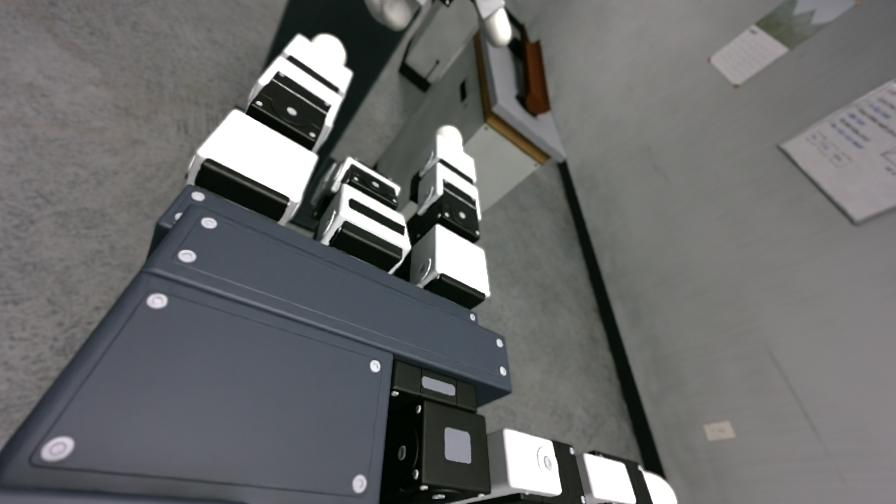

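>>> move(
  arm1={"target":[-1.70,-0.026,1.07,0,1,0,0.02],"speed":0.12},
  arm4={"target":[1.675,-0.045,1.093,-0.5,-0.5,0.5,0.5],"speed":0.1},
  cameras=["arm1_cam_wrist"],
)

>>> move(
  arm2={"target":[-1.575,0.08,1.03,-0.5,-0.5,0.5,0.5],"speed":0.2},
  cameras=["arm2_cam_wrist"],
)

>>> move(
  arm2={"target":[-1.618,0.085,1.023,-0.5,-0.5,0.5,0.5],"speed":0.05},
  arm4={"target":[1.619,-0.038,1.077,-0.5,-0.5,0.5,0.5],"speed":0.06},
  cameras=["arm2_cam_wrist","arm4_cam_wrist"],
)

>>> zoom_image(
  camera="arm2_cam_wrist",
  region=[250, 0, 550, 200],
)

>>> zoom_image(
  camera="arm4_cam_wrist",
  region=[250, 0, 550, 200],
)

Scene clock: 532.10 s.
Joint torques (N m): arm1=[0.38 -24.29 17.29 -0.57 0.22 0.02] | arm2=[1.14 -0.32 8.75 2.84 0.11 -0.05] | arm3=[-1.14 -19.08 11.11 0.43 0.11 0.15] | arm4=[1.44 -15.91 10.29 2.14 0.12 -0.39]
Motor temperatures (°C): arm1=[23 28 45 18 20 18] | arm2=[21 33 41 18 19 18] | arm3=[21 33 47 18 19 19] | arm4=[22 37 48 22 18 20]
Heat: arm1: hottest joint3_rad 45 °C; arm2: hottest joint3_rad 41 °C; arm3: hottest joint3_rad 47 °C; arm4: hottest joint3_rad 48 °C.
move: arm1 off_target; arm4 off_target
Joint velocities: within noise
arm1.joint_positions: joint1_rad=-1.687 joint2_rad=+2.191 joint3_rad=+2.390 joint4_rad=-1.688 joint5_rad=+0.014 joint6_rad=+1.532 hand_index_mcp=+0.743 hand_index_abd=+0.059 hand_index_pip=+0.571 hand_index_dip=+0.695 hand_middle_mcp=+0.756 hand_middle_abd=-0.075 hand_middle_pip=+0.576 hand_middle_dip=+0.696 hand_ring_mcp=-0.464 hand_ring_abd=+0.000 hand_ring_pip=-0.736 hand_ring_dip=+0.703 hand_thumb_cmc=+0.715 hand_thumb_axl=+0.677 hand_thumb_mcp=-0.487 hand_thumb_ipl=+0.168 hand_current_limit=+0.700 hand_speed=-0.600
arm1.joint_status: not commanded
arm1.hand_state: goal,blocked,goal,goal,goal,blocked,goal,goal,goal,goal,goal,goal,goal,goal,overload,goal
arm1.index_mcp_current_ma: -2
arm1.index_abd_current_ma: 467
arm1.index_pip_current_ma: 0
arm1.index_dip_current_ma: 0
arm1.middle_mcp_current_ma: 0
arm1.middle_abd_current_ma: -467
arm1.middle_pip_current_ma: 0
arm1.middle_dip_current_ma: 0
arm1.ring_mcp_current_ma: 5
arm1.ring_abd_current_ma: 0
arm1.ring_pip_current_ma: 0
arm1.ring_dip_current_ma: 0
arm1.thumb_cmc_current_ma: 0
arm1.thumb_axl_current_ma: 0
arm1.thumb_mcp_current_ma: 0
arm1.thumb_ipl_current_ma: 0
arm1.hand_goal_index_mcp: 0.754
arm1.hand_goal_index_abd: -0.350
arm1.hand_goal_index_pip: 0.576
arm1.hand_goal_index_dip: 0.696
arm1.hand_goal_middle_mcp: 0.754
arm1.hand_goal_middle_abd: 0.350
arm1.hand_goal_middle_pip: 0.576
arm1.hand_goal_middle_dip: 0.696
arm1.hand_goal_ring_mcp: -0.480
arm1.hand_goal_ring_abd: 0.000
arm1.hand_goal_ring_pip: -0.740
arm1.hand_goal_ring_dip: 0.700
arm1.hand_goal_thumb_cmc: 0.714
arm1.hand_goal_thumb_axl: 0.678
arm1.hand_goal_thumb_mcp: 0.226
arm1.hand_goal_thumb_ipl: 0.168
arm1.hand: x=-1.7114 y=-0.0299 z=+1.0497 quat_wxyz=(+0.005, +0.999, +0.006, +0.034) (m; scene frame)
arm1.hand_target: x=-1.7017 y=-0.0259 z=+1.0695 quat_wxyz=(+0.007, +0.998, +0.007, +0.057) (m; scene frame)
arm1.hand_status: off_target (0.024 m and 1.8 deg from the pose sent, 0.279 m and 7.4 deg at the start; a joint's target at an end of its range on 33 of 88 steps)
arm2, arm3: as last shown
arm2.joint_positions: joint1_rad=+1.520 joint2_rad=+0.605 joint3_rad=+1.388 joint4_rad=-1.373 joint5_rad=+0.001 joint6_rad=+0.008 hand_index_mcp=+0.759 hand_index_abd=-0.002 hand_index_pip=+0.578 hand_index_dip=+0.696 hand_middle_mcp=+1.000 hand_middle_abd=+0.001 hand_middle_pip=+0.999 hand_middle_dip=+0.997 hand_ring_mcp=+0.759 hand_ring_abd=+0.003 hand_ring_pip=+0.577 hand_ring_dip=+0.697 hand_thumb_cmc=+0.719 hand_thumb_axl=+0.677 hand_thumb_mcp=+0.223 hand_thumb_ipl=+0.168 hand_current_limit=+0.400 hand_speed=-0.600
arm2.hand: x=-1.0890 y=-0.0307 z=+1.4889 quat_wxyz=(-0.325, -0.621, +0.631, +0.333) (m; scene frame)
arm4.joint_positions: joint1_rad=+1.756 joint2_rad=+2.110 joint3_rad=+1.142 joint4_rad=+0.929 joint5_rad=+0.222 joint6_rad=+0.011 hand_index_mcp=+0.763 hand_index_abd=+0.002 hand_index_pip=+0.578 hand_index_dip=+0.696 hand_middle_mcp=+1.000 hand_middle_abd=+0.000 hand_middle_pip=+0.999 hand_middle_dip=+0.997 hand_ring_mcp=+0.763 hand_ring_abd=-0.001 hand_ring_pip=+0.578 hand_ring_dip=+0.696 hand_thumb_cmc=+0.721 hand_thumb_axl=+0.677 hand_thumb_mcp=+0.224 hand_thumb_ipl=+0.168 hand_current_limit=+0.400 hand_speed=-0.600
arm4.joint_status: not commanded
arm4.hand_state: goal,goal,goal,goal,goal,goal,goal,goal,goal,goal,goal,goal,goal,goal,goal,goal
arm4.index_mcp_current_ma: 11
arm4.index_abd_current_ma: 1
arm4.index_pip_current_ma: 1
arm4.index_dip_current_ma: 0
arm4.middle_mcp_current_ma: 0
arm4.middle_abd_current_ma: 0
arm4.middle_pip_current_ma: -1
arm4.middle_dip_current_ma: -2
arm4.ring_mcp_current_ma: 12
arm4.ring_abd_current_ma: -1
arm4.ring_pip_current_ma: 1
arm4.ring_dip_current_ma: 0
arm4.thumb_cmc_current_ma: 8
arm4.thumb_axl_current_ma: 0
arm4.thumb_mcp_current_ma: -2
arm4.thumb_ipl_current_ma: 0
arm4.hand_goal_index_mcp: 0.754
arm4.hand_goal_index_abd: 0.000
arm4.hand_goal_index_pip: 0.576
arm4.hand_goal_index_dip: 0.696
arm4.hand_goal_middle_mcp: 1.000
arm4.hand_goal_middle_abd: 0.000
arm4.hand_goal_middle_pip: 1.000
arm4.hand_goal_middle_dip: 1.000
arm4.hand_goal_ring_mcp: 0.754
arm4.hand_goal_ring_abd: 0.000
arm4.hand_goal_ring_pip: 0.576
arm4.hand_goal_ring_dip: 0.696
arm4.hand_goal_thumb_cmc: 0.714
arm4.hand_goal_thumb_axl: 0.678
arm4.hand_goal_thumb_mcp: 0.226
arm4.hand_goal_thumb_ipl: 0.168
arm4.hand: x=+1.6888 y=-0.0343 z=+1.0778 quat_wxyz=(-0.491, -0.505, +0.512, +0.491) (m; scene frame)
arm4.hand_target: x=+1.6767 y=-0.0448 z=+1.0931 quat_wxyz=(-0.500, -0.500, +0.500, +0.500) (m; scene frame)
arm4.hand_status: off_target (0.023 m and 2.1 deg from the pose sent, 0.080 m and 4.1 deg at the start)
pictures: arm1_cam_wrist
camera_calibration:
arm1_cam_wrist: T_world_to_cam=[[-0.781602, -0.617622, -0.0874074, -1.2257], [-0.497164, 0.532179, 0.685283, -1.59834], [-0.37673, 0.579075, -0.723012, 0.25505], [0, 0, 0, 1]] pos_world=[-1.65656, -0.054109, 1.17259]

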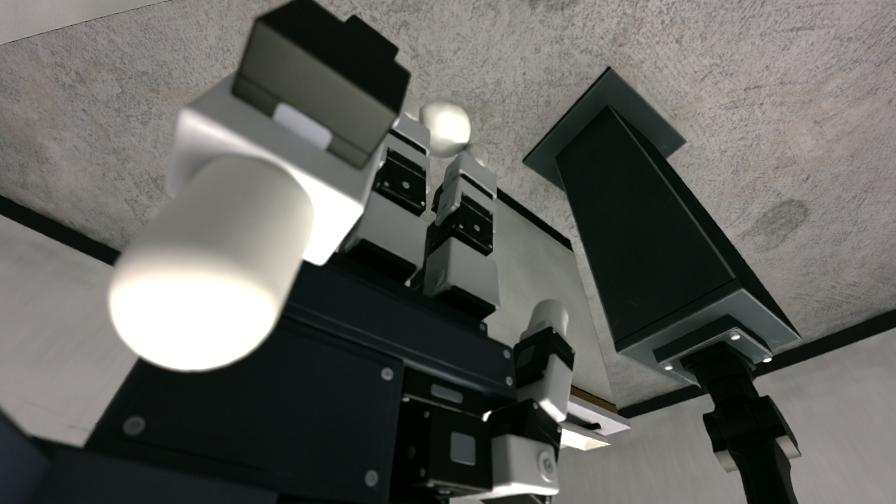

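Scene clock: 536.27 s.
Joint torques (N m): arm1=[0.32 -24.18 17.29 -0.57 0.21 0.02] | arm2=[-0.91 -19.14 9.46 3.17 -0.03 0.1] | arm3=[-1.2 -19.08 11.11 0.42 0.11 0.15] | arm4=[1.44 -15.91 10.29 2.14 0.12 -0.39]
Motor temperatures (°C): arm1=[23 28 44 18 20 18] | arm2=[21 32 41 18 19 18] | arm3=[21 34 48 18 19 19] | arm4=[22 37 47 22 18 20]
Heat: arm1: hottest joint3_rad 44 °C; arm2: hottest joint3_rad 41 °C; arm3: hottest joint3_rad 48 °C; arm4: hottest joint3_rad 47 °C.
move: arm2 off_target
Joint velocities: within noise
arm1, arm3, arm4: as last shown
arm2.joint_positions: joint1_rad=+1.362 joint2_rad=+2.251 joint3_rad=+1.246 joint4_rad=+0.970 joint5_rad=-0.182 joint6_rad=+0.002 hand_index_mcp=+0.763 hand_index_abd=-0.002 hand_index_pip=+0.578 hand_index_dip=+0.696 hand_middle_mcp=+1.000 hand_middle_abd=+0.001 hand_middle_pip=+0.999 hand_middle_dip=+0.997 hand_ring_mcp=+0.762 hand_ring_abd=+0.003 hand_ring_pip=+0.577 hand_ring_dip=+0.697 hand_thumb_cmc=+0.722 hand_thumb_axl=+0.677 hand_thumb_mcp=+0.223 hand_thumb_ipl=+0.168 hand_current_limit=+0.400 hand_speed=-0.600
arm2.joint_status: not commanded
arm2.hand_state: goal,goal,goal,goal,goal,goal,goal,goal,goal,goal,goal,goal,goal,goal,goal,goal
arm2.index_mcp_current_ma: 1
arm2.index_abd_current_ma: 0
arm2.index_pip_current_ma: 0
arm2.index_dip_current_ma: 0
arm2.middle_mcp_current_ma: 0
arm2.middle_abd_current_ma: 0
arm2.middle_pip_current_ma: 0
arm2.middle_dip_current_ma: 0
arm2.ring_mcp_current_ma: 1
arm2.ring_abd_current_ma: 0
arm2.ring_pip_current_ma: 0
arm2.ring_dip_current_ma: 0
arm2.thumb_cmc_current_ma: 1
arm2.thumb_axl_current_ma: 0
arm2.thumb_mcp_current_ma: 0
arm2.thumb_ipl_current_ma: 0
arm2.hand_goal_index_mcp: 0.754
arm2.hand_goal_index_abd: 0.000
arm2.hand_goal_index_pip: 0.576
arm2.hand_goal_index_dip: 0.696
arm2.hand_goal_middle_mcp: 1.000
arm2.hand_goal_middle_abd: 0.000
arm2.hand_goal_middle_pip: 1.000
arm2.hand_goal_middle_dip: 1.000
arm2.hand_goal_ring_mcp: 0.754
arm2.hand_goal_ring_abd: 0.000
arm2.hand_goal_ring_pip: 0.576
arm2.hand_goal_ring_dip: 0.696
arm2.hand_goal_thumb_cmc: 0.714
arm2.hand_goal_thumb_axl: 0.678
arm2.hand_goal_thumb_mcp: 0.226
arm2.hand_goal_thumb_ipl: 0.168
arm2.hand: x=-1.5702 y=+0.0680 z=+1.0148 quat_wxyz=(-0.491, -0.515, +0.509, +0.485) (m; scene frame)
arm2.hand_target: x=-1.5741 y=+0.0800 z=+1.0300 quat_wxyz=(-0.500, -0.500, +0.500, +0.500) (m; scene frame)
arm2.hand_status: off_target (0.020 m and 2.8 deg from the pose sent, 0.677 m and 34.6 deg at the start)
pictures: arm2_cam_wrist
camera_calibration:
arm2_cam_wrist: T_world_to_cam=[[-0.0118029, 0.811099, 0.58479, -0.630417], [0.776035, 0.376238, -0.506176, 1.64947], [-0.630579, 0.447843, -0.633882, -0.255137], [0, 0, 0, 1]] pos_world=[-1.44837, 0.00499802, 1.04186]

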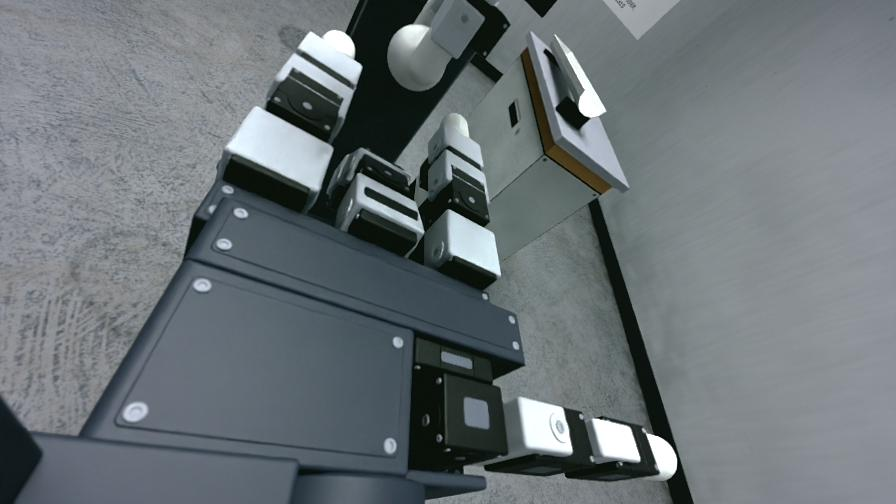

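Scene clock: 537.77 s.
Joint torques (N m): arm1=[0.32 -24.29 17.26 -0.61 0.22 0.01] | arm2=[-0.73 -19.08 10.52 1.76 0.17 0.1] | arm3=[-1.14 -19.08 11.11 0.43 0.11 0.15] | arm4=[0.26 -17.44 10.99 2.17 -0.03 -0.38]
Motor temperatures (°C): arm1=[23 28 44 18 20 18] | arm2=[21 32 41 18 19 18] | arm3=[21 34 48 18 19 19] | arm4=[22 37 47 22 18 20]
Heat: arm1: hottest joint3_rad 44 °C; arm2: hottest joint3_rad 41 °C; arm3: hottest joint3_rad 48 °C; arm4: hottest joint3_rad 47 °C.
move: arm2 off_target; arm4 off_target
Joint velocities: within noise
arm1, arm3: as last shown
arm1.index_abd_current_ma: 468
arm2.joint_positions: joint1_rad=+1.362 joint2_rad=+2.315 joint3_rad=+1.400 joint4_rad=+0.926 joint5_rad=-0.182 joint6_rad=+0.003 hand_index_mcp=+0.763 hand_index_abd=-0.002 hand_index_pip=+0.578 hand_index_dip=+0.696 hand_middle_mcp=+1.000 hand_middle_abd=+0.001 hand_middle_pip=+0.999 hand_middle_dip=+0.997 hand_ring_mcp=+0.762 hand_ring_abd=+0.003 hand_ring_pip=+0.577 hand_ring_dip=+0.697 hand_thumb_cmc=+0.722 hand_thumb_axl=+0.677 hand_thumb_mcp=+0.224 hand_thumb_ipl=+0.168 hand_current_limit=+0.400 hand_speed=-0.600
arm2.joint_status: not commanded
arm2.hand_state: goal,goal,goal,goal,goal,goal,goal,goal,goal,goal,goal,goal,goal,goal,goal,goal
arm2.index_mcp_current_ma: 1
arm2.index_abd_current_ma: 0
arm2.index_pip_current_ma: 0
arm2.index_dip_current_ma: 0
arm2.middle_mcp_current_ma: 0
arm2.middle_abd_current_ma: 0
arm2.middle_pip_current_ma: 0
arm2.middle_dip_current_ma: 0
arm2.ring_mcp_current_ma: 1
arm2.ring_abd_current_ma: 0
arm2.ring_pip_current_ma: 0
arm2.ring_dip_current_ma: 0
arm2.thumb_cmc_current_ma: 1
arm2.thumb_axl_current_ma: 0
arm2.thumb_mcp_current_ma: 0
arm2.thumb_ipl_current_ma: 0
arm2.hand_goal_index_mcp: 0.754
arm2.hand_goal_index_abd: 0.000
arm2.hand_goal_index_pip: 0.576
arm2.hand_goal_index_dip: 0.696
arm2.hand_goal_middle_mcp: 1.000
arm2.hand_goal_middle_abd: 0.000
arm2.hand_goal_middle_pip: 1.000
arm2.hand_goal_middle_dip: 1.000
arm2.hand_goal_ring_mcp: 0.754
arm2.hand_goal_ring_abd: 0.000
arm2.hand_goal_ring_pip: 0.576
arm2.hand_goal_ring_dip: 0.696
arm2.hand_goal_thumb_cmc: 0.714
arm2.hand_goal_thumb_axl: 0.678
arm2.hand_goal_thumb_mcp: 0.226
arm2.hand_goal_thumb_ipl: 0.168
arm2.hand: x=-1.6096 y=+0.0746 z=+1.0270 quat_wxyz=(-0.500, -0.505, +0.496, +0.499) (m; scene frame)
arm2.hand_target: x=-1.6171 y=+0.0850 z=+1.0231 quat_wxyz=(-0.500, -0.500, +0.500, +0.500) (m; scene frame)
arm2.hand_status: off_target (0.014 m and 0.8 deg from the pose sent, 0.051 m and 2.8 deg at the start)
arm4.joint_positions: joint1_rad=+1.742 joint2_rad=+2.227 joint3_rad=+1.328 joint4_rad=+0.860 joint5_rad=+0.196 joint6_rad=+0.011 hand_index_mcp=+0.763 hand_index_abd=+0.002 hand_index_pip=+0.578 hand_index_dip=+0.696 hand_middle_mcp=+1.000 hand_middle_abd=+0.000 hand_middle_pip=+0.999 hand_middle_dip=+0.997 hand_ring_mcp=+0.763 hand_ring_abd=-0.001 hand_ring_pip=+0.578 hand_ring_dip=+0.696 hand_thumb_cmc=+0.721 hand_thumb_axl=+0.677 hand_thumb_mcp=+0.224 hand_thumb_ipl=+0.168 hand_current_limit=+0.400 hand_speed=-0.600
arm4.joint_status: not commanded
arm4.hand_state: goal,goal,goal,goal,goal,goal,goal,goal,goal,goal,goal,goal,goal,goal,goal,goal
arm4.index_mcp_current_ma: 11
arm4.index_abd_current_ma: 1
arm4.index_pip_current_ma: 1
arm4.index_dip_current_ma: 0
arm4.middle_mcp_current_ma: 0
arm4.middle_abd_current_ma: 0
arm4.middle_pip_current_ma: -1
arm4.middle_dip_current_ma: -2
arm4.ring_mcp_current_ma: 12
arm4.ring_abd_current_ma: -1
arm4.ring_pip_current_ma: 1
arm4.ring_dip_current_ma: 0
arm4.thumb_cmc_current_ma: 8
arm4.thumb_axl_current_ma: 0
arm4.thumb_mcp_current_ma: -2
arm4.thumb_ipl_current_ma: 0
arm4.hand_goal_index_mcp: 0.754
arm4.hand_goal_index_abd: 0.000
arm4.hand_goal_index_pip: 0.576
arm4.hand_goal_index_dip: 0.696
arm4.hand_goal_middle_mcp: 1.000
arm4.hand_goal_middle_abd: 0.000
arm4.hand_goal_middle_pip: 1.000
arm4.hand_goal_middle_dip: 1.000
arm4.hand_goal_ring_mcp: 0.754
arm4.hand_goal_ring_abd: 0.000
arm4.hand_goal_ring_pip: 0.576
arm4.hand_goal_ring_dip: 0.696
arm4.hand_goal_thumb_cmc: 0.714
arm4.hand_goal_thumb_axl: 0.678
arm4.hand_goal_thumb_mcp: 0.226
arm4.hand_goal_thumb_ipl: 0.168
arm4.hand: x=+1.6346 y=-0.0390 z=+1.0612 quat_wxyz=(-0.493, -0.509, +0.510, +0.488) (m; scene frame)
arm4.hand_target: x=+1.6209 y=-0.0376 z=+1.0772 quat_wxyz=(-0.500, -0.500, +0.500, +0.500) (m; scene frame)
arm4.hand_status: off_target (0.022 m and 2.2 deg from the pose sent, 0.070 m and 2.1 deg at the start)
pictures: arm2_cam_wrist, arm4_cam_wrist
camera_calibration:
arm2_cam_wrist: T_world_to_cam=[[0.0149423, 0.806654, 0.590835, -0.606325], [0.75172, 0.380569, -0.538594, 1.67756], [-0.659313, 0.45219, -0.600692, -0.355918], [0, 0, 0, 1]] pos_world=[-1.48665, 0.0116111, 1.04796]
arm4_cam_wrist: T_world_to_cam=[[0.000793624, 0.79347, 0.608609, -0.584874], [0.748541, 0.40309, -0.526502, -0.699895], [-0.663088, 0.455986, -0.593625, 1.85822], [0, 0, 0, 1]] pos_world=[1.75653, -0.101121, 1.09055]

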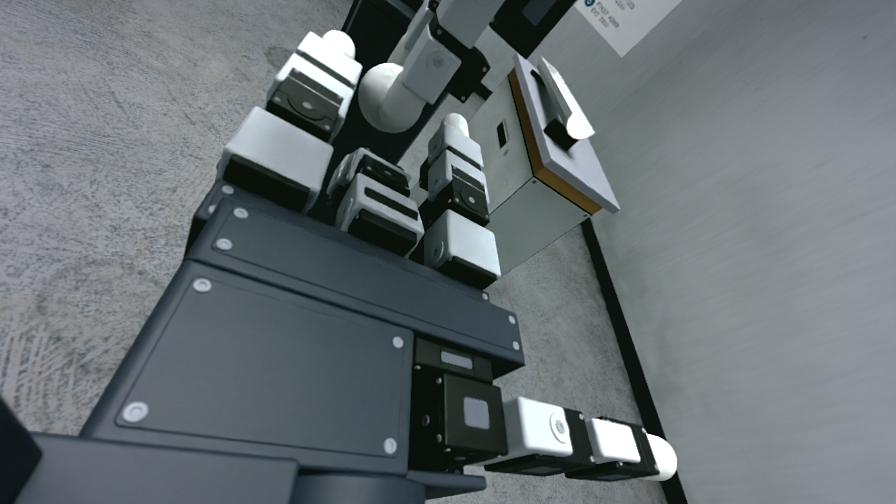

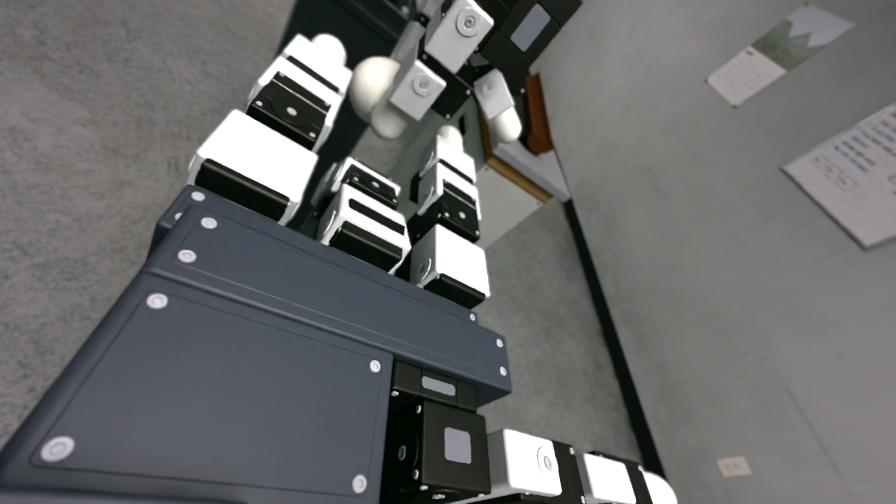

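Scaled by 1.680 from the camera's 896x504 image, which has a finer 1280x720 frame.

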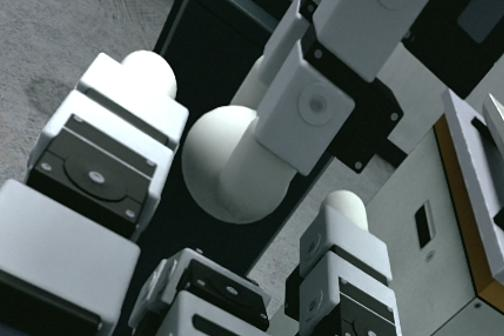

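Scaled by 1.680 from the camera's 896x504 image, which has a finer 1280x720 frame.

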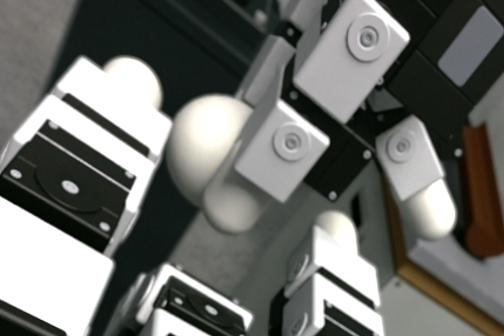

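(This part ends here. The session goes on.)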